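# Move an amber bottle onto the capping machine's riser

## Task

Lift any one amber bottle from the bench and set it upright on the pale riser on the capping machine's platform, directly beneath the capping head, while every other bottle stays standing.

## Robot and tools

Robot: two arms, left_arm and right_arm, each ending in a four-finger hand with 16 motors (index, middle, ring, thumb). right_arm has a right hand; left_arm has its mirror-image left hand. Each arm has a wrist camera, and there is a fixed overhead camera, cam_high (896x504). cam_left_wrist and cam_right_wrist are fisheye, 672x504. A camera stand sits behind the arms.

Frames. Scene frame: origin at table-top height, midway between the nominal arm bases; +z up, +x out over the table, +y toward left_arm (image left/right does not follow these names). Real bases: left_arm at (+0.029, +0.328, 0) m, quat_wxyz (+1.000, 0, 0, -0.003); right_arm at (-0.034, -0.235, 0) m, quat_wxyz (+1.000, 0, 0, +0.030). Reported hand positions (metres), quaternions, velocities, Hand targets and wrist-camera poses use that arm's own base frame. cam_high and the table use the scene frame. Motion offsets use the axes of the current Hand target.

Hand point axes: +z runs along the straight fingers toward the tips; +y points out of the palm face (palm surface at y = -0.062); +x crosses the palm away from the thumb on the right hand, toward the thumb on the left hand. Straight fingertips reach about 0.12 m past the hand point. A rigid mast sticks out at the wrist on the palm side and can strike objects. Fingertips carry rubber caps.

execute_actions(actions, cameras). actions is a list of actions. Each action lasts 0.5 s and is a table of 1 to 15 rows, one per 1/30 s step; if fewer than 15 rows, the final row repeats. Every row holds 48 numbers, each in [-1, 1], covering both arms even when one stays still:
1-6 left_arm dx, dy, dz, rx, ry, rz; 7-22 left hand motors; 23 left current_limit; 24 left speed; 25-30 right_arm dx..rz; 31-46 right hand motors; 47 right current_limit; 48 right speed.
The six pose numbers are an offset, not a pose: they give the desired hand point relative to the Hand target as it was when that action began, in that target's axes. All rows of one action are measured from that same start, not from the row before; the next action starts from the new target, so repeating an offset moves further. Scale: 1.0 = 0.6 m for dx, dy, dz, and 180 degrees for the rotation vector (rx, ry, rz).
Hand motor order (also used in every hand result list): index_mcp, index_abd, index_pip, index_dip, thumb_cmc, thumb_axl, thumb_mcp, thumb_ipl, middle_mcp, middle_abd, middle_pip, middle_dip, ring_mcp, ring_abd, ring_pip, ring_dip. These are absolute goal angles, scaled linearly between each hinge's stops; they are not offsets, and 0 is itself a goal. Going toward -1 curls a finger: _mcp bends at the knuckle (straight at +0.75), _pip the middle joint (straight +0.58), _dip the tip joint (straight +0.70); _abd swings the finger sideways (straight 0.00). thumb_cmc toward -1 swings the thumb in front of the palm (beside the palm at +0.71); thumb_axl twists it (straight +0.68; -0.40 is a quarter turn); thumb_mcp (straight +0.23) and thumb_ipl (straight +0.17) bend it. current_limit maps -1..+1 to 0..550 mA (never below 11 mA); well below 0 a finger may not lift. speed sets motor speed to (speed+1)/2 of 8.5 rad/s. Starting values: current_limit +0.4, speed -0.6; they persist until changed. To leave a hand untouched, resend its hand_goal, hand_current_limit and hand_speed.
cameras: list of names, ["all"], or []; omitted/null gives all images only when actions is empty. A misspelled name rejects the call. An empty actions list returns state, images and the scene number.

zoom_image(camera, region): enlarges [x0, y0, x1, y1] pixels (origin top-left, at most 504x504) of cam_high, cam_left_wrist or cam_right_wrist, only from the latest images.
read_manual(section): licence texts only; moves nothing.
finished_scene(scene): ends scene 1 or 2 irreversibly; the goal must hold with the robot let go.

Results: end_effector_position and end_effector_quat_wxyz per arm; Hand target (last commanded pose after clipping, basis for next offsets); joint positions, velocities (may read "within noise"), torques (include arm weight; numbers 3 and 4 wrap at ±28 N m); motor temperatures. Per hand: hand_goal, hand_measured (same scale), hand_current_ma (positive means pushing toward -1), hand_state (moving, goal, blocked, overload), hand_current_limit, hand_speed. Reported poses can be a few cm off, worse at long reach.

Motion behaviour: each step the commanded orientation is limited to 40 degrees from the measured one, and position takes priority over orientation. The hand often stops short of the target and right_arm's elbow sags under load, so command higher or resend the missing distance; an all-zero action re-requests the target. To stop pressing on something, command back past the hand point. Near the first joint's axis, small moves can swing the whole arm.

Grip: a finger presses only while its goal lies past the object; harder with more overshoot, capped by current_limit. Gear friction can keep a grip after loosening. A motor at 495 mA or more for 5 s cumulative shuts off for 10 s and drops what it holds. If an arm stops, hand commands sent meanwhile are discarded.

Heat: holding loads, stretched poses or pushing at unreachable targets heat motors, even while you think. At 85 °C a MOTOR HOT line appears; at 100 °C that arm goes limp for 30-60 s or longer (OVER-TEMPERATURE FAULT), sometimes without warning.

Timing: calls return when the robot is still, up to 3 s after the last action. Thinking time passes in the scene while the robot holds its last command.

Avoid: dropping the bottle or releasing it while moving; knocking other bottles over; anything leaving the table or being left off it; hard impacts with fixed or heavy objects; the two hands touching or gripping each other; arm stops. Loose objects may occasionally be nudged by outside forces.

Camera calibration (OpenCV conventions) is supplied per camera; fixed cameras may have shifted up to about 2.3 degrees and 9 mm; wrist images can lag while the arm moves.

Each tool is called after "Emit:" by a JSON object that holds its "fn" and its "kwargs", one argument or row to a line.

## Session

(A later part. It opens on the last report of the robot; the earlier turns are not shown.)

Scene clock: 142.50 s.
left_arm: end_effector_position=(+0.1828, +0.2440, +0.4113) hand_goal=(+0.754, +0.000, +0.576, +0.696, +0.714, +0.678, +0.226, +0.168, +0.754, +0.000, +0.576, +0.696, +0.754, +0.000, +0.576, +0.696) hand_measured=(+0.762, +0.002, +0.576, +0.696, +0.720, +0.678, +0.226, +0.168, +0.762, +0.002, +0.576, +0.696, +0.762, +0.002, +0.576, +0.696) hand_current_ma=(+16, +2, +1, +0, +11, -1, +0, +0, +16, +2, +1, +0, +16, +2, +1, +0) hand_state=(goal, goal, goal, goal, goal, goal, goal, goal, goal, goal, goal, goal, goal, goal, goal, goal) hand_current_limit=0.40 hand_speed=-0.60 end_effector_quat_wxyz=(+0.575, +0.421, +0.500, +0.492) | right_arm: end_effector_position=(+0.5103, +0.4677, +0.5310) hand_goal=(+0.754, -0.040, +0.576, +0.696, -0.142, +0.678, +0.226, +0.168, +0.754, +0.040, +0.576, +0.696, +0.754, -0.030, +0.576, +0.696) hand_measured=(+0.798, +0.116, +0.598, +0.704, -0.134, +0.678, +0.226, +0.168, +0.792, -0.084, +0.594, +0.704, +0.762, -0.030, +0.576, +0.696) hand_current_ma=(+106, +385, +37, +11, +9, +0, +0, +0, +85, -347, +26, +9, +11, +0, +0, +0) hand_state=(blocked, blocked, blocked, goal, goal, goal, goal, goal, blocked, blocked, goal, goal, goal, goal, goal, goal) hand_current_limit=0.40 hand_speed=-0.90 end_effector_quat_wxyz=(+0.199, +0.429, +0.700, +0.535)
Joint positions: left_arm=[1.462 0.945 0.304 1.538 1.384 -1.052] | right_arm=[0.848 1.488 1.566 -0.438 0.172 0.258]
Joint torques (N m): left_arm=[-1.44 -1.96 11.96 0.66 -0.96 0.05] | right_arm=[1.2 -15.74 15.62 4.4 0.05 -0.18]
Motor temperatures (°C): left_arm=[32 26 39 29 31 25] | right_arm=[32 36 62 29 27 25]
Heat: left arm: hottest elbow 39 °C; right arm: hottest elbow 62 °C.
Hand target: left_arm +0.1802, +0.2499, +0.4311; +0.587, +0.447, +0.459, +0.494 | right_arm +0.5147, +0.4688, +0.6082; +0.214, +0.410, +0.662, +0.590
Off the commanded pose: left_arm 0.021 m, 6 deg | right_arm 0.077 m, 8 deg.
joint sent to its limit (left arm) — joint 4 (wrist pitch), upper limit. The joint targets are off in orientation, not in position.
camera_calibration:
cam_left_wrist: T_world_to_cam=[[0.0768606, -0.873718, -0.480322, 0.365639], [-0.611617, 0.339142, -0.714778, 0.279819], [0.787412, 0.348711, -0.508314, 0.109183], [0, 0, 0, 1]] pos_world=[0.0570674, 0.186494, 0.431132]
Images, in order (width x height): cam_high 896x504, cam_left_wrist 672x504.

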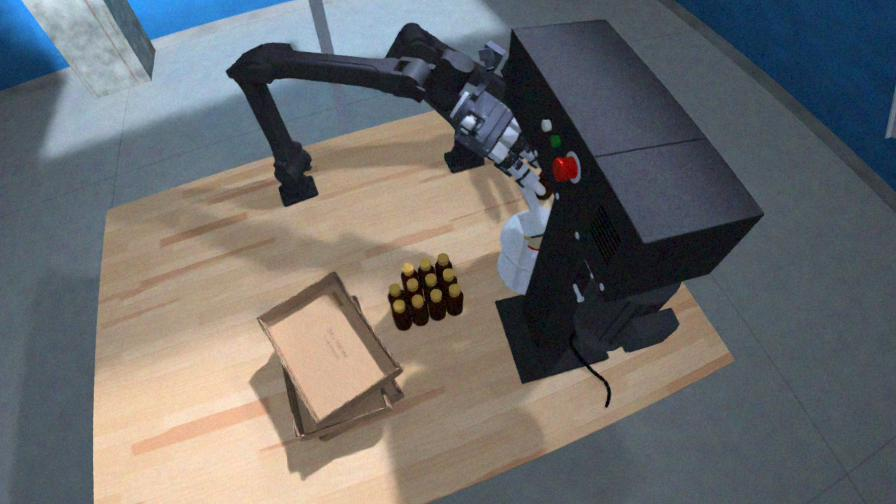

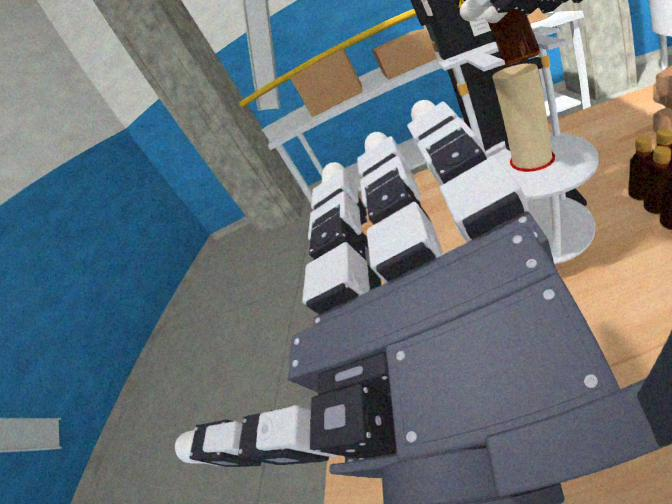

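Emit:
{"fn": "execute_actions", "kwargs": {
  "actions": [
    [[0,0,0,0,0,0,0.754,0,0.576,0.696,0.714,0.678,0.226,0.168,0.754,0,0.576,0.696,0.754,0,0.576,0.696,0.4,-0.6,-0.0165,0.0028,0.0118,0,0,0,0.754,-0.04,0.576,0.696,-0.143,0.678,0.226,0.168,0.754,0.04,0.576,0.696,0.754,-0.03,0.576,0.696,0.4,-0.9]]
  ],
  "cameras": ["all"]
}}

Emit:
{"fn": "zoom_image", "kwargs": {
  "camera": "cam_high",
  "region": [500, 140, 570, 210]
}}

Emit:
{"fn": "zoom_image", "kwargs": {
  "camera": "cam_left_wrist",
  "region": [490, 0, 580, 90]
}}

Emit:
{"fn": "zoom_image", "kwargs": {
  "camera": "cam_right_wrist",
  "region": [290, 60, 430, 240]
}}

Scene clock: 146.97 s.
left_arm: end_effector_position=(+0.1828, +0.2440, +0.4113) hand_goal=(+0.754, +0.000, +0.576, +0.696, +0.714, +0.678, +0.226, +0.168, +0.754, +0.000, +0.576, +0.696, +0.754, +0.000, +0.576, +0.696) hand_measured=(+0.762, +0.002, +0.576, +0.696, +0.720, +0.678, +0.226, +0.168, +0.762, +0.002, +0.576, +0.696, +0.762, +0.002, +0.576, +0.696) hand_current_ma=(+16, +2, +1, +0, +11, -1, +0, +0, +16, +2, +1, +0, +16, +2, +1, +0) hand_state=(goal, goal, goal, goal, goal, goal, goal, goal, goal, goal, goal, goal, goal, goal, goal, goal) hand_current_limit=0.40 hand_speed=-0.60 end_effector_quat_wxyz=(+0.575, +0.421, +0.500, +0.492) | right_arm: end_effector_position=(+0.5208, +0.4660, +0.5257) hand_goal=(+0.754, -0.040, +0.576, +0.696, -0.142, +0.678, +0.226, +0.168, +0.754, +0.040, +0.576, +0.696, +0.754, -0.030, +0.576, +0.696) hand_measured=(+0.798, +0.116, +0.598, +0.704, -0.134, +0.678, +0.226, +0.168, +0.792, -0.084, +0.594, +0.704, +0.762, -0.030, +0.576, +0.696) hand_current_ma=(+106, +385, +37, +11, +9, +0, +0, +0, +85, -347, +26, +9, +11, +0, +0, +0) hand_state=(blocked, blocked, blocked, goal, goal, goal, goal, goal, blocked, blocked, goal, goal, goal, goal, goal, goal) hand_current_limit=0.40 hand_speed=-0.90 end_effector_quat_wxyz=(+0.196, +0.429, +0.702, +0.533)
Joint positions: left_arm=[1.462 0.945 0.304 1.538 1.384 -1.052] | right_arm=[0.829 1.502 1.573 -0.438 0.149 0.253]
Joint torques (N m): left_arm=[-1.44 -1.9 11.95 0.65 -0.96 0.05] | right_arm=[0.62 -15.74 15.68 4.66 0.09 -0.19]
Motor temperatures (°C): left_arm=[32 26 39 29 31 25] | right_arm=[32 36 63 29 27 25]
Heat: left arm: hottest elbow 39 °C; right arm: hottest elbow 63 °C.
Hand target: left_arm +0.1802, +0.2499, +0.4311; +0.587, +0.447, +0.459, +0.494 | right_arm +0.5262, +0.4654, +0.6061; +0.213, +0.410, +0.663, +0.590
Off the commanded pose: left_arm 0.021 m, 6 deg | right_arm 0.081 m, 9 deg.
joint sent to its limit (left arm) — joint 4 (wrist pitch), upper limit. The joint targets are off in orientation, not in position.
camera_calibration:
cam_left_wrist: T_world_to_cam=[[0.0768606, -0.873718, -0.480322, 0.365639], [-0.611617, 0.339142, -0.714778, 0.279819], [0.787412, 0.348711, -0.508314, 0.109183], [0, 0, 0, 1]] pos_world=[0.0570674, 0.186494, 0.431132]
cam_right_wrist: T_world_to_cam=[[0.686044, -0.590771, 0.424656, -0.268674], [-0.475718, -0.805855, -0.352548, 0.765524], [0.550486, 0.0398466, -0.833893, 0.259572], [0, 0, 0, 1]] pos_world=[0.405605, 0.447833, 0.600433]

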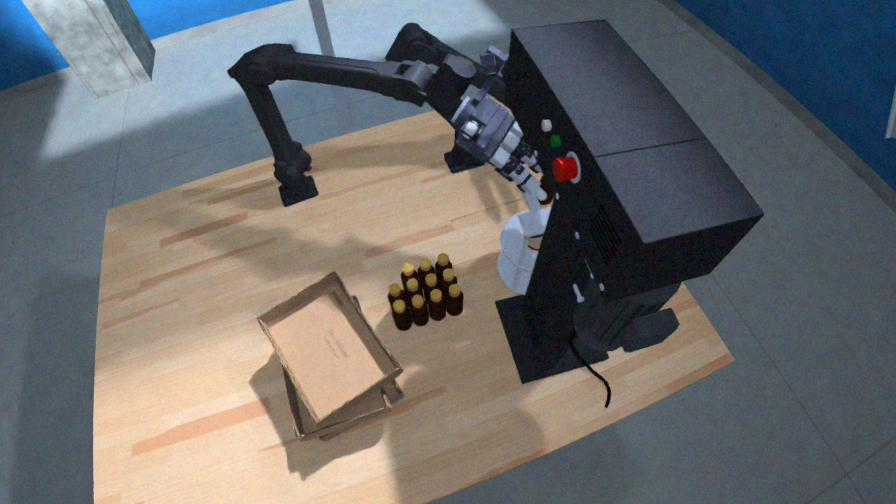

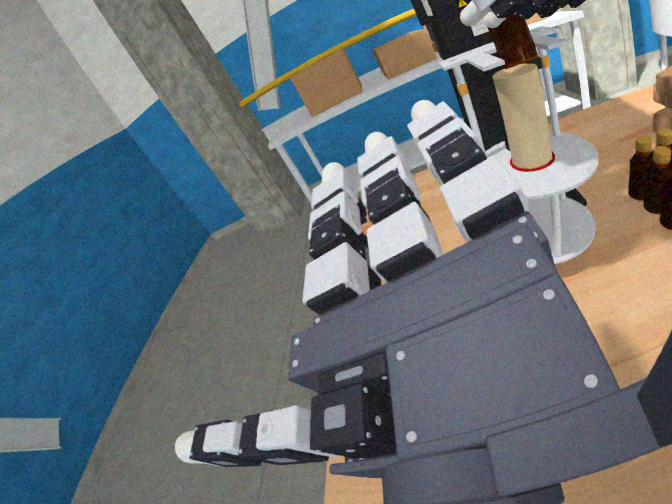

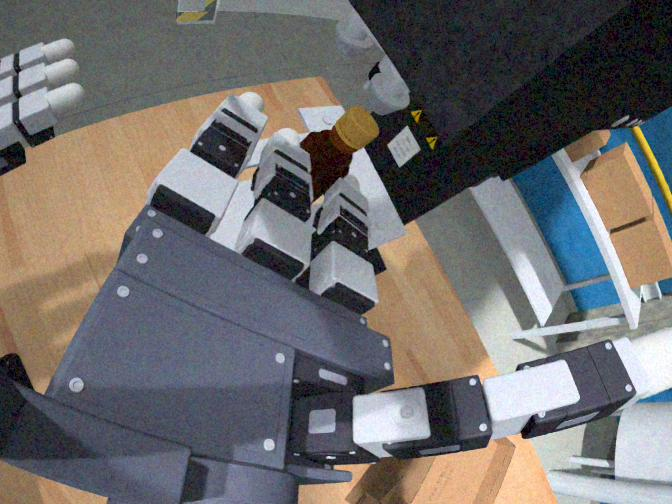

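Scaled by 7.200 from the camera's 896x504 image, which has a finer 1280x720 frame.

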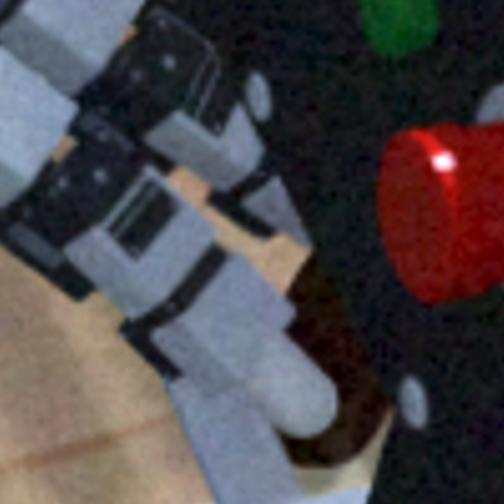

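Scaled by 5.600 from the camera's 672x504 image, which has a finer 960x720 frame.

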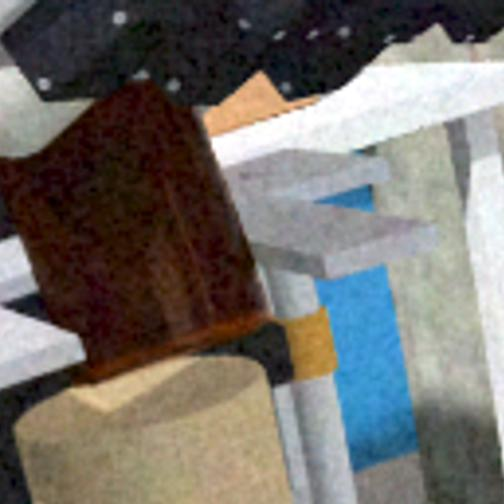

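Scaled by 2.800 from the camera's 672x504 image, which has a finer 960x720 frame.

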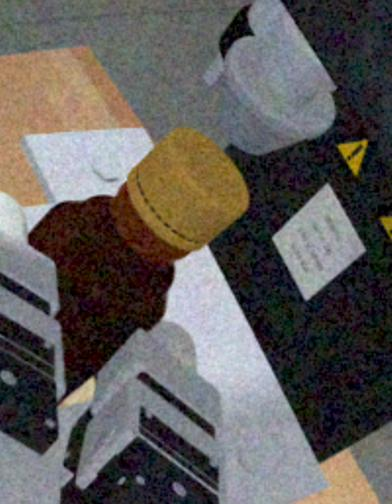

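Emit:
{"fn": "execute_actions", "kwargs": {
  "actions": [
    [[0,0,0,0,0,0,0.754,0,0.576,0.696,0.714,0.678,0.226,0.168,0.754,0,0.576,0.696,0.754,0,0.576,0.696,0.4,-0.6,-0.0138,0.009,0.0075,0,0,0,0.754,-0.04,0.576,0.696,-0.143,0.678,0.226,0.168,0.754,0.04,0.576,0.696,0.754,-0.03,0.576,0.696,0.4,-0.9]]
  ],
  "cameras": ["all"]
}}

Emit:
{"fn": "zoom_image", "kwargs": {
  "camera": "cam_high",
  "region": [500, 140, 570, 210]
}}

Emit:
{"fn": "zoom_image", "kwargs": {
  "camera": "cam_left_wrist",
  "region": [490, 0, 580, 90]
}}

Emit:
{"fn": "zoom_image", "kwargs": {
  "camera": "cam_right_wrist",
  "region": [290, 60, 430, 240]
}}

Scene clock: 151.63 s.
left_arm: end_effector_position=(+0.1828, +0.2440, +0.4113) hand_goal=(+0.754, +0.000, +0.576, +0.696, +0.714, +0.678, +0.226, +0.168, +0.754, +0.000, +0.576, +0.696, +0.754, +0.000, +0.576, +0.696) hand_measured=(+0.762, +0.002, +0.576, +0.696, +0.720, +0.678, +0.226, +0.168, +0.762, +0.002, +0.576, +0.696, +0.762, +0.002, +0.576, +0.696) hand_current_ma=(+16, +2, +1, +0, +11, -1, +0, +0, +16, +2, +1, +0, +16, +2, +1, +0) hand_state=(goal, goal, goal, goal, goal, goal, goal, goal, goal, goal, goal, goal, goal, goal, goal, goal) hand_current_limit=0.40 hand_speed=-0.60 end_effector_quat_wxyz=(+0.575, +0.421, +0.500, +0.492) | right_arm: end_effector_position=(+0.5306, +0.4622, +0.5309) hand_goal=(+0.754, -0.040, +0.576, +0.696, -0.142, +0.678, +0.226, +0.168, +0.754, +0.040, +0.576, +0.696, +0.754, -0.030, +0.576, +0.696) hand_measured=(+0.798, +0.116, +0.598, +0.704, -0.134, +0.678, +0.226, +0.168, +0.792, -0.084, +0.594, +0.704, +0.762, -0.030, +0.576, +0.696) hand_current_ma=(+106, +385, +37, +11, +9, +0, +0, +0, +85, -347, +26, +9, +11, +0, +0, +0) hand_state=(blocked, blocked, blocked, goal, goal, goal, goal, goal, blocked, blocked, goal, goal, goal, goal, goal, goal) hand_current_limit=0.40 hand_speed=-0.90 end_effector_quat_wxyz=(+0.196, +0.429, +0.699, +0.537)
Joint positions: left_arm=[1.462 0.945 0.304 1.538 1.384 -1.052] | right_arm=[0.81 1.513 1.593 -0.438 0.131 0.249]
Joint torques (N m): left_arm=[-1.44 -1.96 11.96 0.65 -0.97 0.05] | right_arm=[0.91 -15.15 15.77 4.19 0.07 -0.17]
Motor temperatures (°C): left_arm=[32 26 39 29 31 25] | right_arm=[32 37 63 29 27 25]
Heat: left arm: hottest elbow 39 °C; right arm: hottest elbow 63 °C.
Hand target: left_arm +0.1802, +0.2499, +0.4311; +0.587, +0.447, +0.459, +0.494 | right_arm +0.5361, +0.4611, +0.6087; +0.214, +0.410, +0.662, +0.590
Off the commanded pose: left_arm 0.021 m, 6 deg | right_arm 0.078 m, 8 deg.
joint sent to its limit (left arm) — joint 4 (wrist pitch), upper limit. The joint targets are off in orientation, not in position.
camera_calibration:
cam_left_wrist: T_world_to_cam=[[0.0768606, -0.873718, -0.480322, 0.365639], [-0.611617, 0.339142, -0.714778, 0.279819], [0.787412, 0.348711, -0.508314, 0.109183], [0, 0, 0, 1]] pos_world=[0.0570674, 0.186494, 0.431132]
cam_right_wrist: T_world_to_cam=[[0.684277, -0.594542, 0.422237, -0.275875], [-0.474458, -0.802694, -0.361348, 0.771503], [0.553764, 0.0469282, -0.83135, 0.252312], [0, 0, 0, 1]] pos_world=[0.415099, 0.443421, 0.605025]

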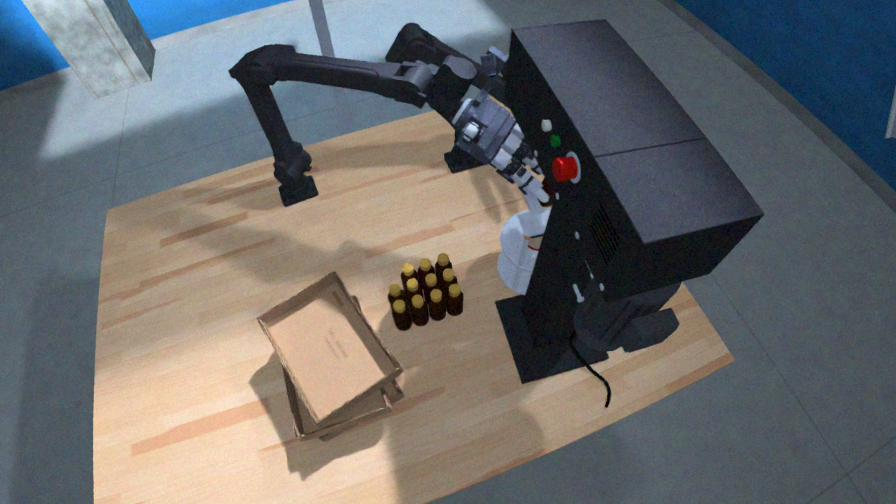

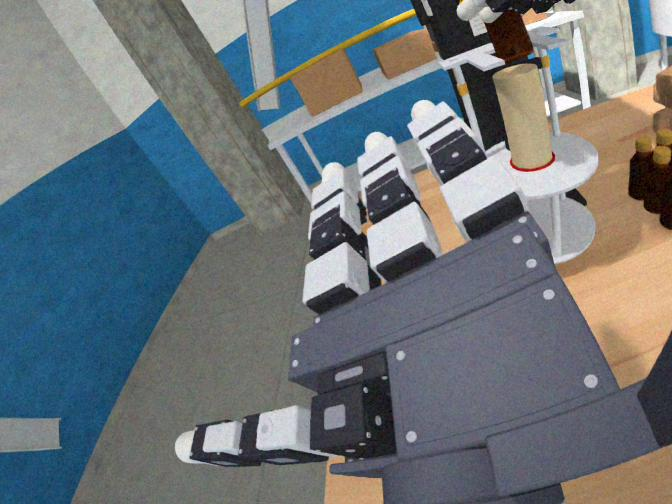

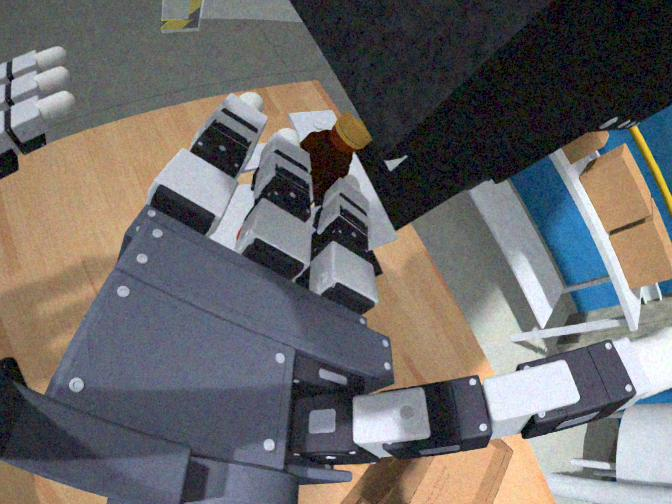

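Scaled by 7.200 from the camera's 896x504 image, which has a finer 1280x720 frame.

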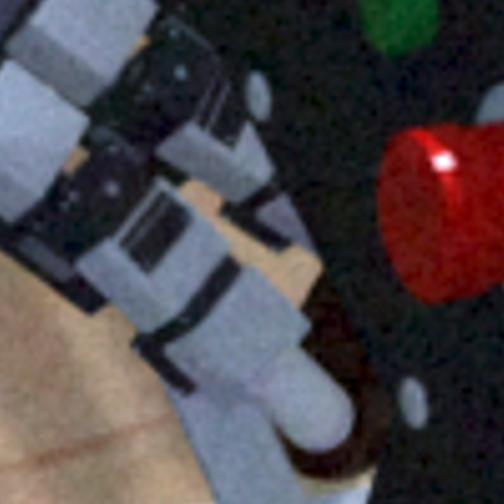

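Scaled by 5.600 from the camera's 672x504 image, which has a finer 960x720 frame.

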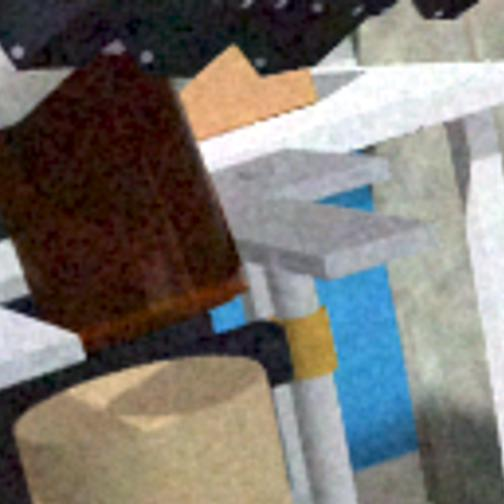

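Scaled by 2.800 from the camera's 672x504 image, which has a finer 960x720 frame.

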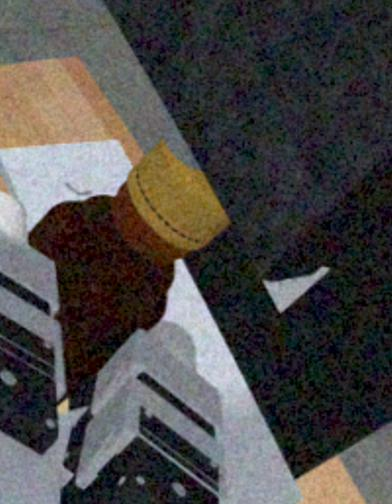

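Emit:
{"fn": "zoom_image", "kwargs": {
  "camera": "cam_left_wrist",
  "region": [485, 5, 545, 85]
}}

Scaled by 6.300 from the camera's 672x504 image, which has a finer 960x720 frame.

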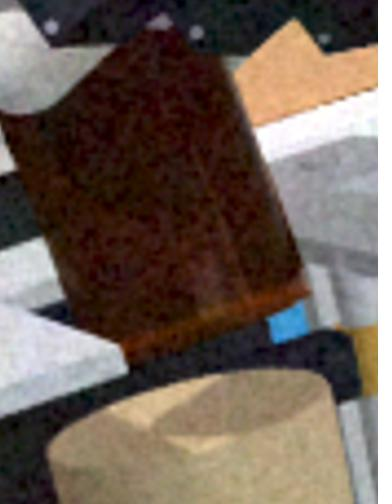

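Emit:
{"fn": "execute_actions", "kwargs": {
  "actions": [
    [[0,0,0,0,0,0,0.754,0,0.576,0.696,0.714,0.678,0.226,0.168,0.754,0,0.576,0.696,0.754,0,0.576,0.696,0.4,-0.6,-0.0013,-0.0123,0.0125,0.0083,0,0,0.754,-0.04,0.576,0.696,-0.143,0.678,0.226,0.168,0.754,0.04,0.576,0.696,0.754,-0.03,0.576,0.696,0.4,-0.9]]
  ],
  "cameras": ["cam_high","cam_left_wrist"]
}}

Emit:
{"fn": "zoom_image", "kwargs": {
  "camera": "cam_high",
  "region": [500, 140, 570, 210]
}}

Emit:
{"fn": "zoom_image", "kwargs": {
  "camera": "cam_left_wrist",
  "region": [485, 5, 545, 85]
}}

Scene clock: 163.67 s.
left_arm: end_effector_position=(+0.1828, +0.2440, +0.4113) hand_goal=(+0.754, +0.000, +0.576, +0.696, +0.714, +0.678, +0.226, +0.168, +0.754, +0.000, +0.576, +0.696, +0.754, +0.000, +0.576, +0.696) hand_measured=(+0.762, +0.002, +0.576, +0.696, +0.720, +0.678, +0.226, +0.168, +0.762, +0.002, +0.576, +0.696, +0.762, +0.002, +0.576, +0.696) hand_current_ma=(+16, +2, +1, +0, +11, -1, +0, +0, +16, +2, +1, +0, +16, +2, +1, +0) hand_state=(goal, goal, goal, goal, goal, goal, goal, goal, goal, goal, goal, goal, goal, goal, goal, goal) hand_current_limit=0.40 hand_speed=-0.60 end_effector_quat_wxyz=(+0.575, +0.421, +0.500, +0.492) | right_arm: end_effector_position=(+0.5359, +0.4679, +0.5272) hand_goal=(+0.754, -0.040, +0.576, +0.696, -0.142, +0.678, +0.226, +0.168, +0.754, +0.040, +0.576, +0.696, +0.754, -0.030, +0.576, +0.696) hand_measured=(+0.798, +0.116, +0.598, +0.704, -0.134, +0.678, +0.226, +0.168, +0.792, -0.084, +0.594, +0.704, +0.762, -0.030, +0.576, +0.696) hand_current_ma=(+106, +385, +37, +11, +9, +0, +0, +0, +85, -347, +26, +9, +11, +0, +0, +0) hand_state=(blocked, blocked, blocked, goal, goal, goal, goal, goal, blocked, blocked, goal, goal, goal, goal, goal, goal) hand_current_limit=0.40 hand_speed=-0.90 end_effector_quat_wxyz=(+0.193, +0.429, +0.701, +0.536)
Joint positions: left_arm=[1.462 0.945 0.304 1.538 1.384 -1.052] | right_arm=[0.809 1.532 1.609 -0.438 0.125 0.249]
Joint torques (N m): left_arm=[-1.38 -1.96 11.96 0.65 -0.97 0.05] | right_arm=[1.08 -16.32 15.72 3.28 0 -0.16]
Motor temperatures (°C): left_arm=[32 26 39 29 31 25] | right_arm=[32 36 64 29 27 25]
Heat: left arm: hottest elbow 39 °C; right arm: hottest elbow 64 °C.
Hand target: left_arm +0.1802, +0.2499, +0.4311; +0.587, +0.447, +0.459, +0.494 | right_arm +0.5400, +0.4655, +0.6000; +0.208, +0.412, +0.670, +0.581
Off the commanded pose: left_arm 0.021 m, 6 deg | right_arm 0.073 m, 7 deg.
joint sent to its limit (left arm) — joint 4 (wrist pitch), upper limit. The joint targets are off in orientation, not in position.
camera_calibration:
cam_left_wrist: T_world_to_cam=[[0.0768606, -0.873718, -0.480322, 0.365639], [-0.611617, 0.339142, -0.714778, 0.279819], [0.787412, 0.348711, -0.508314, 0.109183], [0, 0, 0, 1]] pos_world=[0.0570674, 0.186494, 0.431132]
Images, in order (width x height): cam_high 896x504, cam_left_wrist 672x504.

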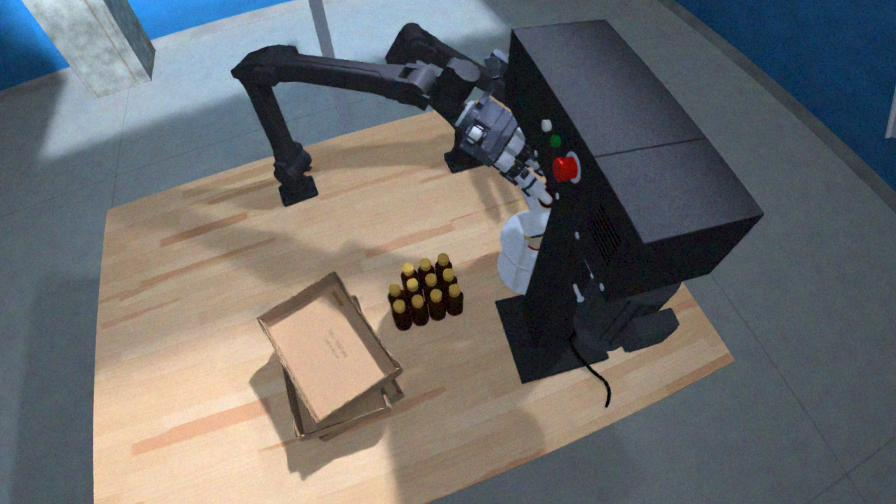

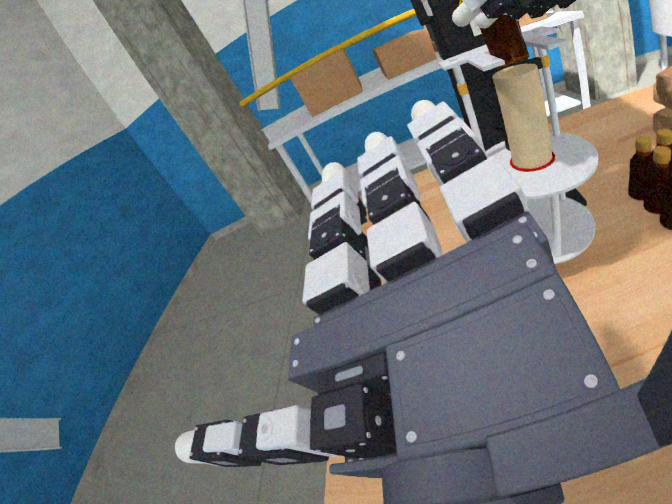

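Scaled by 7.200 from the camera's 896x504 image, which has a finer 1280x720 frame.

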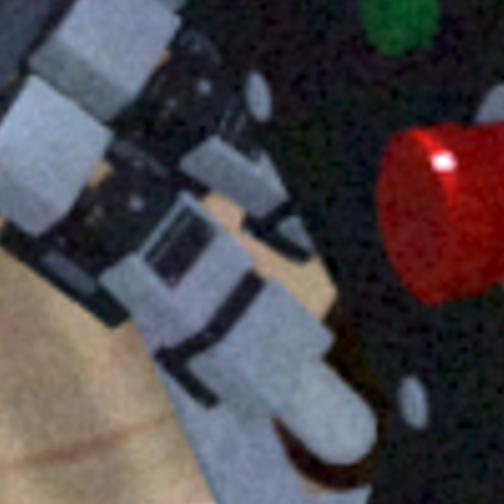

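Scaled by 6.300 from the camera's 672x504 image, which has a finer 960x720 frame.

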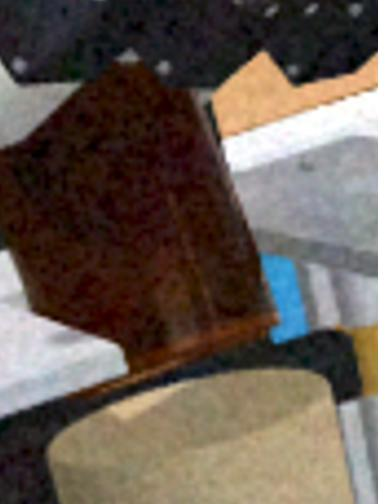

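Emit:
{"fn": "execute_actions", "kwargs": {
  "actions": [
    [[0,0,0,0,0,0,0.754,0,0.576,0.696,0.714,0.678,0.226,0.168,0.754,0,0.576,0.696,0.754,0,0.576,0.696,0.4,-0.6,-0.006,-0.0052,0.0,0.0057,0,0,0.754,-0.04,0.576,0.696,-0.143,0.678,0.226,0.168,0.754,0.04,0.576,0.696,0.754,-0.03,0.576,0.696,0.4,-0.9]]
  ],
  "cameras": ["cam_high","cam_left_wrist"]
}}

Emit:
{"fn": "zoom_image", "kwargs": {
  "camera": "cam_high",
  "region": [500, 140, 570, 210]
}}

Emit:
{"fn": "zoom_image", "kwargs": {
  "camera": "cam_left_wrist",
  "region": [485, 5, 545, 85]
}}

Scene clock: 166.40 s.
left_arm: end_effector_position=(+0.1828, +0.2440, +0.4113) hand_goal=(+0.754, +0.000, +0.576, +0.696, +0.714, +0.678, +0.226, +0.168, +0.754, +0.000, +0.576, +0.696, +0.754, +0.000, +0.576, +0.696) hand_measured=(+0.762, +0.002, +0.576, +0.696, +0.720, +0.678, +0.226, +0.168, +0.762, +0.002, +0.576, +0.696, +0.762, +0.002, +0.576, +0.696) hand_current_ma=(+16, +2, +1, +0, +11, -1, +0, +0, +16, +2, +1, +0, +16, +2, +1, +0) hand_state=(goal, goal, goal, goal, goal, goal, goal, goal, goal, goal, goal, goal, goal, goal, goal, goal) hand_current_limit=0.40 hand_speed=-0.60 end_effector_quat_wxyz=(+0.575, +0.421, +0.500, +0.492) | right_arm: end_effector_position=(+0.5380, +0.4659, +0.5236) hand_goal=(+0.754, -0.040, +0.576, +0.696, -0.142, +0.678, +0.226, +0.168, +0.754, +0.040, +0.576, +0.696, +0.754, -0.030, +0.576, +0.696) hand_measured=(+0.798, +0.116, +0.598, +0.704, -0.134, +0.678, +0.226, +0.168, +0.792, -0.084, +0.594, +0.704, +0.762, -0.030, +0.576, +0.696) hand_current_ma=(+106, +385, +37, +11, +9, +0, +0, +0, +85, -347, +26, +9, +11, +0, +0, +0) hand_state=(blocked, blocked, blocked, goal, goal, goal, goal, goal, blocked, blocked, goal, goal, goal, goal, goal, goal) hand_current_limit=0.40 hand_speed=-0.90 end_effector_quat_wxyz=(+0.190, +0.430, +0.705, +0.531)
Joint positions: left_arm=[1.462 0.945 0.304 1.538 1.384 -1.052] | right_arm=[0.802 1.532 1.609 -0.452 0.114 0.249]
Joint torques (N m): left_arm=[-1.44 -1.96 11.95 0.64 -0.97 0.05] | right_arm=[1.49 -16.44 15.64 2.97 0.01 -0.18]
Motor temperatures (°C): left_arm=[32 26 39 28 31 25] | right_arm=[32 36 63 29 27 25]
Heat: left arm: hottest elbow 39 °C; right arm: hottest elbow 63 °C.
Hand target: left_arm +0.1802, +0.2499, +0.4311; +0.587, +0.447, +0.459, +0.494 | right_arm +0.5411, +0.4626, +0.5963; +0.204, +0.414, +0.675, +0.575
Off the commanded pose: left_arm 0.021 m, 6 deg | right_arm 0.073 m, 7 deg.
joint sent to its limit (left arm) — joint 4 (wrist pitch), upper limit. The joint targets are off in orientation, not in position.
camera_calibration:
cam_left_wrist: T_world_to_cam=[[0.0768606, -0.873718, -0.480322, 0.365639], [-0.611617, 0.339142, -0.714778, 0.279819], [0.787412, 0.348711, -0.508314, 0.109183], [0, 0, 0, 1]] pos_world=[0.0570674, 0.186494, 0.431132]
Images, in order (width x height): cam_high 896x504, cam_left_wrist 672x504.

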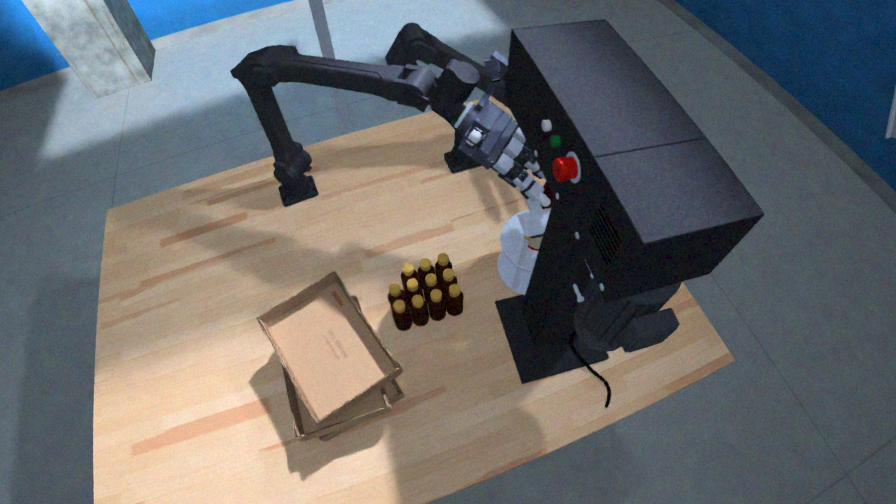

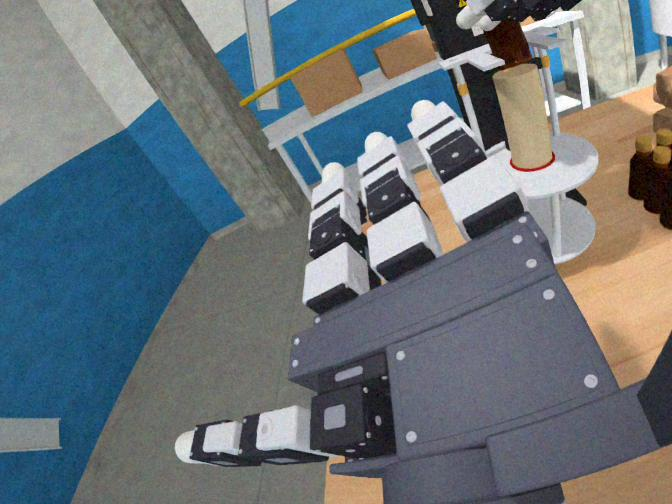

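Scaled by 7.200 from the camera's 896x504 image, which has a finer 1280x720 frame.

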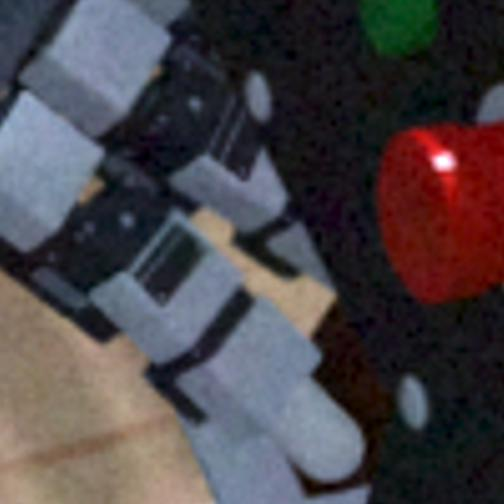

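Scaled by 6.300 from the camera's 672x504 image, which has a finer 960x720 frame.

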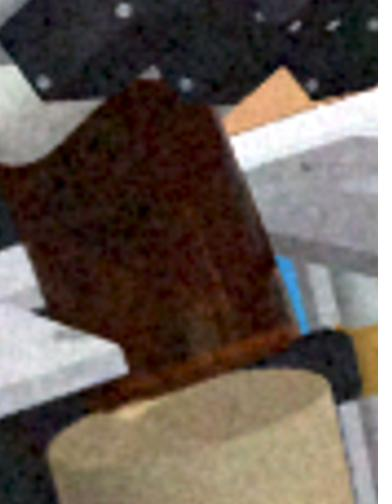

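Emit:
{"fn": "execute_actions", "kwargs": {
  "actions": [
    [[0,0,0,0,0,0,0.754,0,0.576,0.696,0.714,0.678,0.226,0.168,0.754,0,0.576,0.696,0.754,0,0.576,0.696,0.4,-0.6,-0.001,-0.0072,0.0058,0.0038,0,0,0.754,-0.04,0.576,0.696,-0.143,0.678,0.226,0.168,0.754,0.04,0.576,0.696,0.754,-0.03,0.576,0.696,0.4,-0.9]]
  ],
  "cameras": ["cam_high","cam_left_wrist"]
}}

Emit:
{"fn": "zoom_image", "kwargs": {
  "camera": "cam_left_wrist",
  "region": [485, 5, 545, 85]
}}

Scene clock: 168.03 s.
left_arm: end_effector_position=(+0.1828, +0.2440, +0.4113) hand_goal=(+0.754, +0.000, +0.576, +0.696, +0.714, +0.678, +0.226, +0.168, +0.754, +0.000, +0.576, +0.696, +0.754, +0.000, +0.576, +0.696) hand_measured=(+0.762, +0.002, +0.576, +0.696, +0.720, +0.678, +0.226, +0.168, +0.762, +0.002, +0.576, +0.696, +0.762, +0.002, +0.576, +0.696) hand_current_ma=(+16, +2, +1, +0, +11, -1, +0, +0, +16, +2, +1, +0, +16, +2, +1, +0) hand_state=(goal, goal, goal, goal, goal, goal, goal, goal, goal, goal, goal, goal, goal, goal, goal, goal) hand_current_limit=0.40 hand_speed=-0.60 end_effector_quat_wxyz=(+0.575, +0.421, +0.500, +0.492) | right_arm: end_effector_position=(+0.5380, +0.4659, +0.5219) hand_goal=(+0.754, -0.040, +0.576, +0.696, -0.142, +0.678, +0.226, +0.168, +0.754, +0.040, +0.576, +0.696, +0.754, -0.030, +0.576, +0.696) hand_measured=(+0.798, +0.116, +0.598, +0.704, -0.134, +0.678, +0.226, +0.168, +0.792, -0.084, +0.594, +0.704, +0.762, -0.030, +0.576, +0.696) hand_current_ma=(+106, +385, +37, +11, +9, +0, +0, +0, +85, -347, +26, +9, +11, +0, +0, +0) hand_state=(blocked, blocked, blocked, goal, goal, goal, goal, goal, blocked, blocked, goal, goal, goal, goal, goal, goal) hand_current_limit=0.40 hand_speed=-0.90 end_effector_quat_wxyz=(+0.188, +0.430, +0.707, +0.529)
Joint positions: left_arm=[1.462 0.945 0.304 1.538 1.384 -1.052] | right_arm=[0.802 1.532 1.609 -0.458 0.111 0.249]
Joint torques (N m): left_arm=[-1.44 -1.96 11.95 0.65 -0.97 0.05] | right_arm=[0.97 -16.09 15.72 2.96 -0.02 -0.13]
Motor temperatures (°C): left_arm=[32 26 40 28 31 25] | right_arm=[32 36 62 29 27 25]
Heat: left arm: hottest elbow 40 °C; right arm: hottest elbow 62 °C.
Hand target: left_arm +0.1802, +0.2499, +0.4311; +0.587, +0.447, +0.459, +0.494 | right_arm +0.5427, +0.4642, +0.5912; +0.202, +0.415, +0.679, +0.571
Off the commanded pose: left_arm 0.021 m, 6 deg | right_arm 0.069 m, 6 deg.
joint sent to its limit (left arm) — joint 4 (wrist pitch), upper limit. The joint targets are off in orientation, not in position.
camera_calibration:
cam_left_wrist: T_world_to_cam=[[0.0768606, -0.873718, -0.480322, 0.365639], [-0.611617, 0.339142, -0.714778, 0.279819], [0.787412, 0.348711, -0.508314, 0.109183], [0, 0, 0, 1]] pos_world=[0.0570674, 0.186494, 0.431132]
Images, in order (width x height): cam_high 896x504, cam_left_wrist 672x504.

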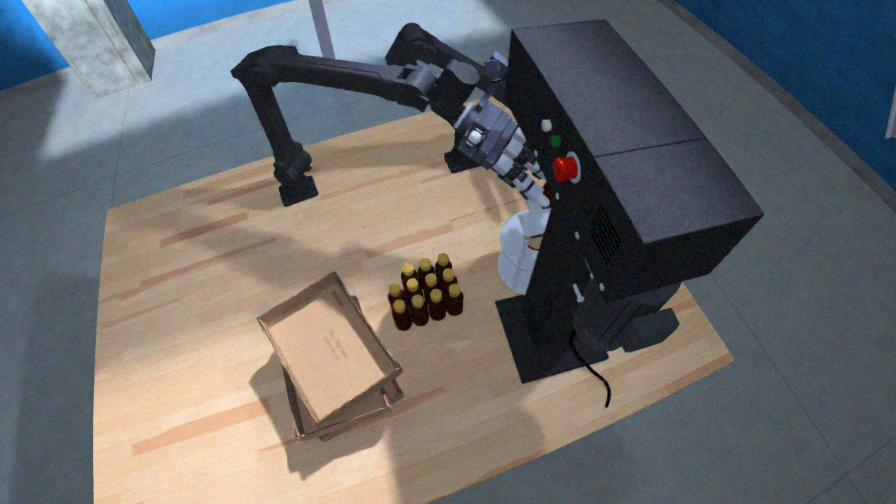

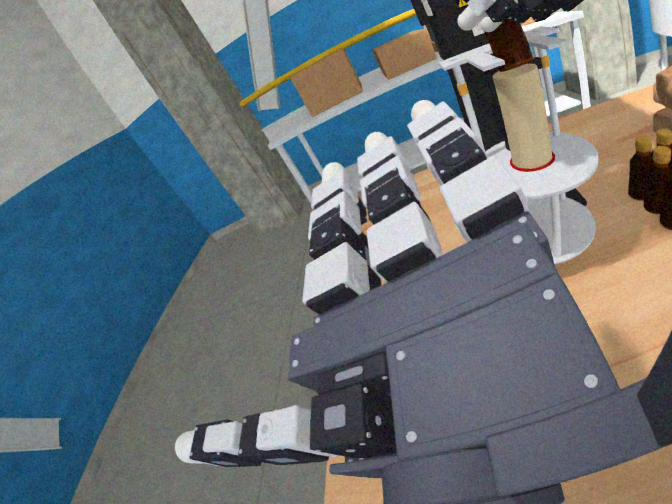

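Scaled by 6.300 from the camera's 672x504 image, which has a finer 960x720 frame.

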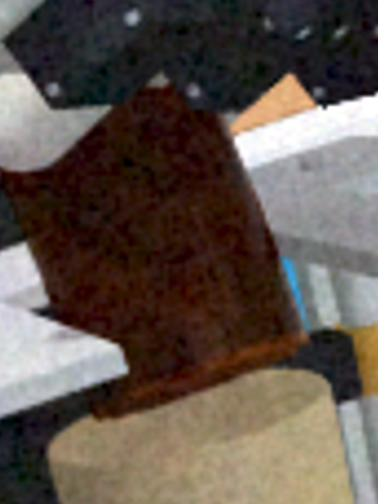

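Emit:
{"fn": "execute_actions", "kwargs": {
  "actions": [
    [[0,0,0,0,0,0,0.754,0,0.576,0.696,0.714,0.678,0.226,0.168,0.754,0,0.576,0.696,0.754,0,0.576,0.696,0.4,-0.6,-0.001,-0.0072,0.0058,0.0038,0,0,0.754,-0.04,0.576,0.696,-0.143,0.678,0.226,0.168,0.754,0.04,0.576,0.696,0.754,-0.03,0.576,0.696,0.4,-0.9]]
  ],
  "cameras": ["cam_high","cam_left_wrist"]
}}

Emit:
{"fn": "zoom_image", "kwargs": {
  "camera": "cam_left_wrist",
  "region": [485, 5, 545, 85]
}}

Scene clock: 169.20 s.
left_arm: end_effector_position=(+0.1828, +0.2440, +0.4113) hand_goal=(+0.754, +0.000, +0.576, +0.696, +0.714, +0.678, +0.226, +0.168, +0.754, +0.000, +0.576, +0.696, +0.754, +0.000, +0.576, +0.696) hand_measured=(+0.762, +0.002, +0.576, +0.696, +0.720, +0.678, +0.226, +0.168, +0.762, +0.002, +0.576, +0.696, +0.762, +0.002, +0.576, +0.696) hand_current_ma=(+16, +2, +1, +0, +11, -1, +0, +0, +16, +2, +1, +0, +16, +2, +1, +0) hand_state=(goal, goal, goal, goal, goal, goal, goal, goal, goal, goal, goal, goal, goal, goal, goal, goal) hand_current_limit=0.40 hand_speed=-0.60 end_effector_quat_wxyz=(+0.575, +0.421, +0.500, +0.492) | right_arm: end_effector_position=(+0.5387, +0.4667, +0.5219) hand_goal=(+0.754, -0.040, +0.576, +0.696, -0.142, +0.678, +0.226, +0.168, +0.754, +0.040, +0.576, +0.696, +0.754, -0.030, +0.576, +0.696) hand_measured=(+0.798, +0.116, +0.598, +0.704, -0.134, +0.678, +0.226, +0.168, +0.792, -0.084, +0.594, +0.704, +0.762, -0.030, +0.576, +0.696) hand_current_ma=(+106, +385, +37, +11, +9, +0, +0, +0, +85, -347, +26, +9, +11, +0, +0, +0) hand_state=(blocked, blocked, blocked, goal, goal, goal, goal, goal, blocked, blocked, goal, goal, goal, goal, goal, goal) hand_current_limit=0.40 hand_speed=-0.90 end_effector_quat_wxyz=(+0.187, +0.430, +0.708, +0.528)
Joint positions: left_arm=[1.462 0.945 0.304 1.538 1.384 -1.052] | right_arm=[0.801 1.535 1.614 -0.465 0.107 0.249]
Joint torques (N m): left_arm=[-1.44 -1.96 11.95 0.65 -0.97 0.05] | right_arm=[1.2 -16.09 15.56 3.02 -0.01 -0.11]
Motor temperatures (°C): left_arm=[32 26 40 28 31 25] | right_arm=[32 36 62 29 27 25]
Heat: left arm: hottest elbow 40 °C; right arm: hottest elbow 62 °C.
Hand target: left_arm +0.1802, +0.2499, +0.4311; +0.587, +0.447, +0.459, +0.494 | right_arm +0.5443, +0.4659, +0.5859; +0.199, +0.417, +0.682, +0.567
Off the commanded pose: left_arm 0.021 m, 6 deg | right_arm 0.064 m, 6 deg.
joint sent to its limit (left arm) — joint 4 (wrist pitch), upper limit. The joint targets are off in orientation, not in position.
camera_calibration:
cam_left_wrist: T_world_to_cam=[[0.0768606, -0.873718, -0.480322, 0.365639], [-0.611617, 0.339142, -0.714778, 0.279819], [0.787412, 0.348711, -0.508314, 0.109183], [0, 0, 0, 1]] pos_world=[0.0570674, 0.186494, 0.431132]
Images, in order (width x height): cam_high 896x504, cam_left_wrist 672x504.

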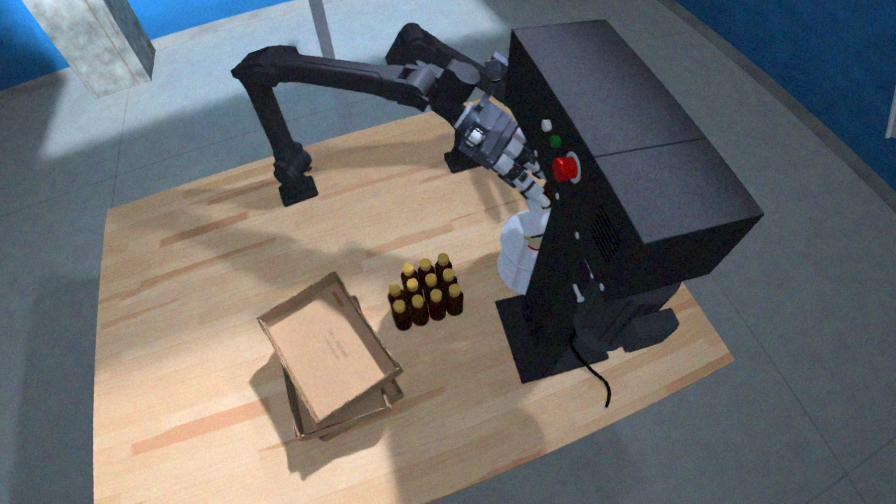

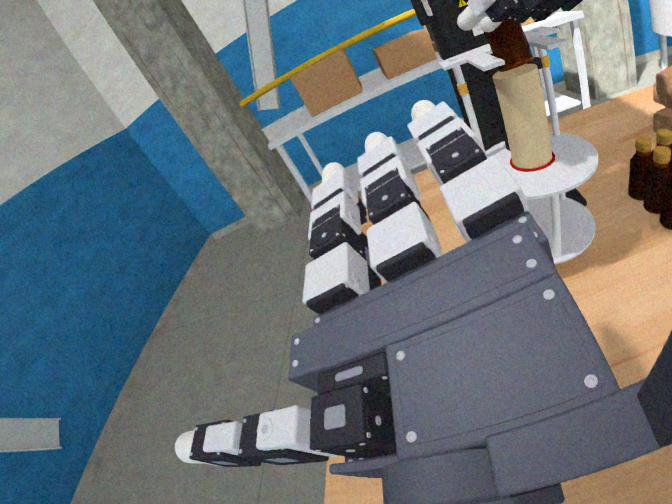

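Scaled by 6.300 from the camera's 672x504 image, which has a finer 960x720 frame.

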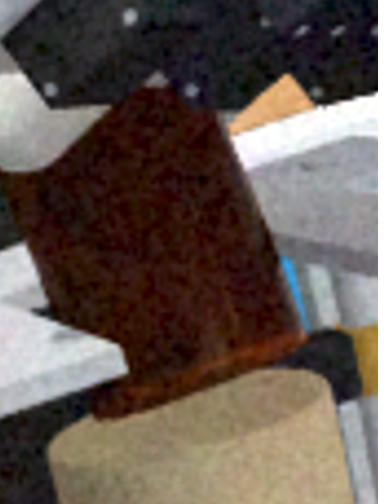

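Emit:
{"fn": "execute_actions", "kwargs": {
  "actions": [
    [[0,0,0,0,0,0,0.754,0,0.576,0.696,0.714,0.678,0.226,0.168,0.754,0,0.576,0.696,0.754,0,0.576,0.696,0.4,-0.6,-0.0028,-0.0148,0.0075,0.0048,0,0,0.754,-0.04,0.576,0.696,-0.143,0.678,0.226,0.168,0.754,0.04,0.576,0.696,0.754,-0.03,0.576,0.696,0.4,-0.9]]
  ],
  "cameras": ["cam_left_wrist"]
}}

Emit:
{"fn": "zoom_image", "kwargs": {
  "camera": "cam_left_wrist",
  "region": [485, 5, 545, 85]
}}

Scene clock: 170.57 s.
left_arm: end_effector_position=(+0.1828, +0.2440, +0.4113) hand_goal=(+0.754, +0.000, +0.576, +0.696, +0.714, +0.678, +0.226, +0.168, +0.754, +0.000, +0.576, +0.696, +0.754, +0.000, +0.576, +0.696) hand_measured=(+0.762, +0.002, +0.576, +0.696, +0.720, +0.678, +0.226, +0.168, +0.762, +0.002, +0.576, +0.696, +0.762, +0.002, +0.576, +0.696) hand_current_ma=(+16, +2, +1, +0, +11, -1, +0, +0, +16, +2, +1, +0, +16, +2, +1, +0) hand_state=(goal, goal, goal, goal, goal, goal, goal, goal, goal, goal, goal, goal, goal, goal, goal, goal) hand_current_limit=0.40 hand_speed=-0.60 end_effector_quat_wxyz=(+0.575, +0.421, +0.500, +0.492) | right_arm: end_effector_position=(+0.5392, +0.4667, +0.5213) hand_goal=(+0.754, -0.040, +0.576, +0.696, -0.142, +0.678, +0.226, +0.168, +0.754, +0.040, +0.576, +0.696, +0.754, -0.030, +0.576, +0.696) hand_measured=(+0.798, +0.116, +0.598, +0.704, -0.134, +0.678, +0.226, +0.168, +0.792, -0.084, +0.594, +0.704, +0.762, -0.030, +0.576, +0.696) hand_current_ma=(+104, +385, +36, +11, +9, +0, +0, +0, +85, -347, +26, +9, +11, +0, +0, +0) hand_state=(blocked, blocked, blocked, goal, goal, goal, goal, goal, blocked, blocked, goal, goal, goal, goal, goal, goal) hand_current_limit=0.40 hand_speed=-0.90 end_effector_quat_wxyz=(+0.185, +0.430, +0.709, +0.528)
Joint positions: left_arm=[1.462 0.945 0.304 1.538 1.384 -1.052] | right_arm=[0.799 1.535 1.614 -0.465 0.103 0.249]
Joint torques (N m): left_arm=[-1.44 -1.96 11.96 0.66 -0.96 0.05] | right_arm=[1.38 -15.44 15.01 2.92 -0.04 -0.12]
Motor temperatures (°C): left_arm=[32 26 40 28 31 25] | right_arm=[32 36 61 29 27 25]
Heat: left arm: hottest elbow 40 °C; right arm: hottest elbow 61 °C.
Hand target: left_arm +0.1802, +0.2499, +0.4311; +0.587, +0.447, +0.459, +0.494 | right_arm +0.5456, +0.4672, +0.5759; +0.196, +0.418, +0.686, +0.562
Off the commanded pose: left_arm 0.021 m, 6 deg | right_arm 0.055 m, 5 deg.
joint sent to its limit (left arm) — joint 4 (wrist pitch), upper limit. The joint targets are off in orientation, not in position.
camera_calibration:
cam_left_wrist: T_world_to_cam=[[0.0768606, -0.873718, -0.480322, 0.365639], [-0.611617, 0.339142, -0.714778, 0.279819], [0.787412, 0.348711, -0.508314, 0.109183], [0, 0, 0, 1]] pos_world=[0.0570674, 0.186494, 0.431132]
Images, in order (width x height): cam_left_wrist 672x504.

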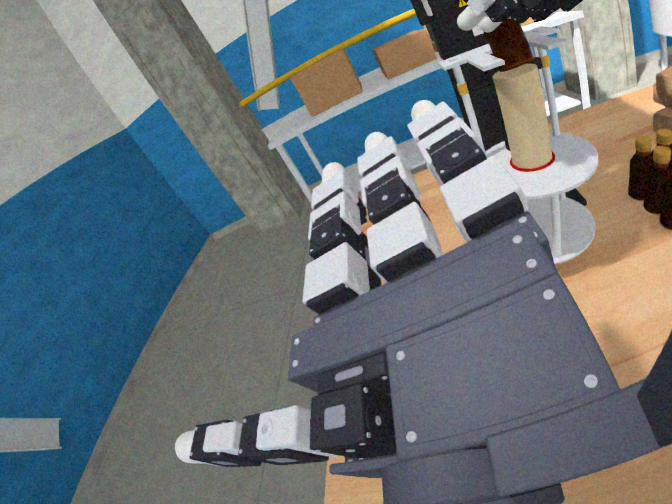

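Scaled by 6.300 from the camera's 672x504 image, which has a finer 960x720 frame.

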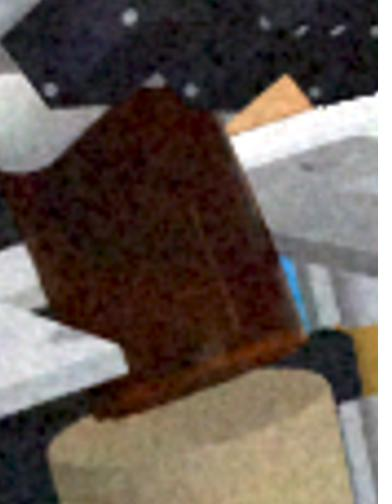

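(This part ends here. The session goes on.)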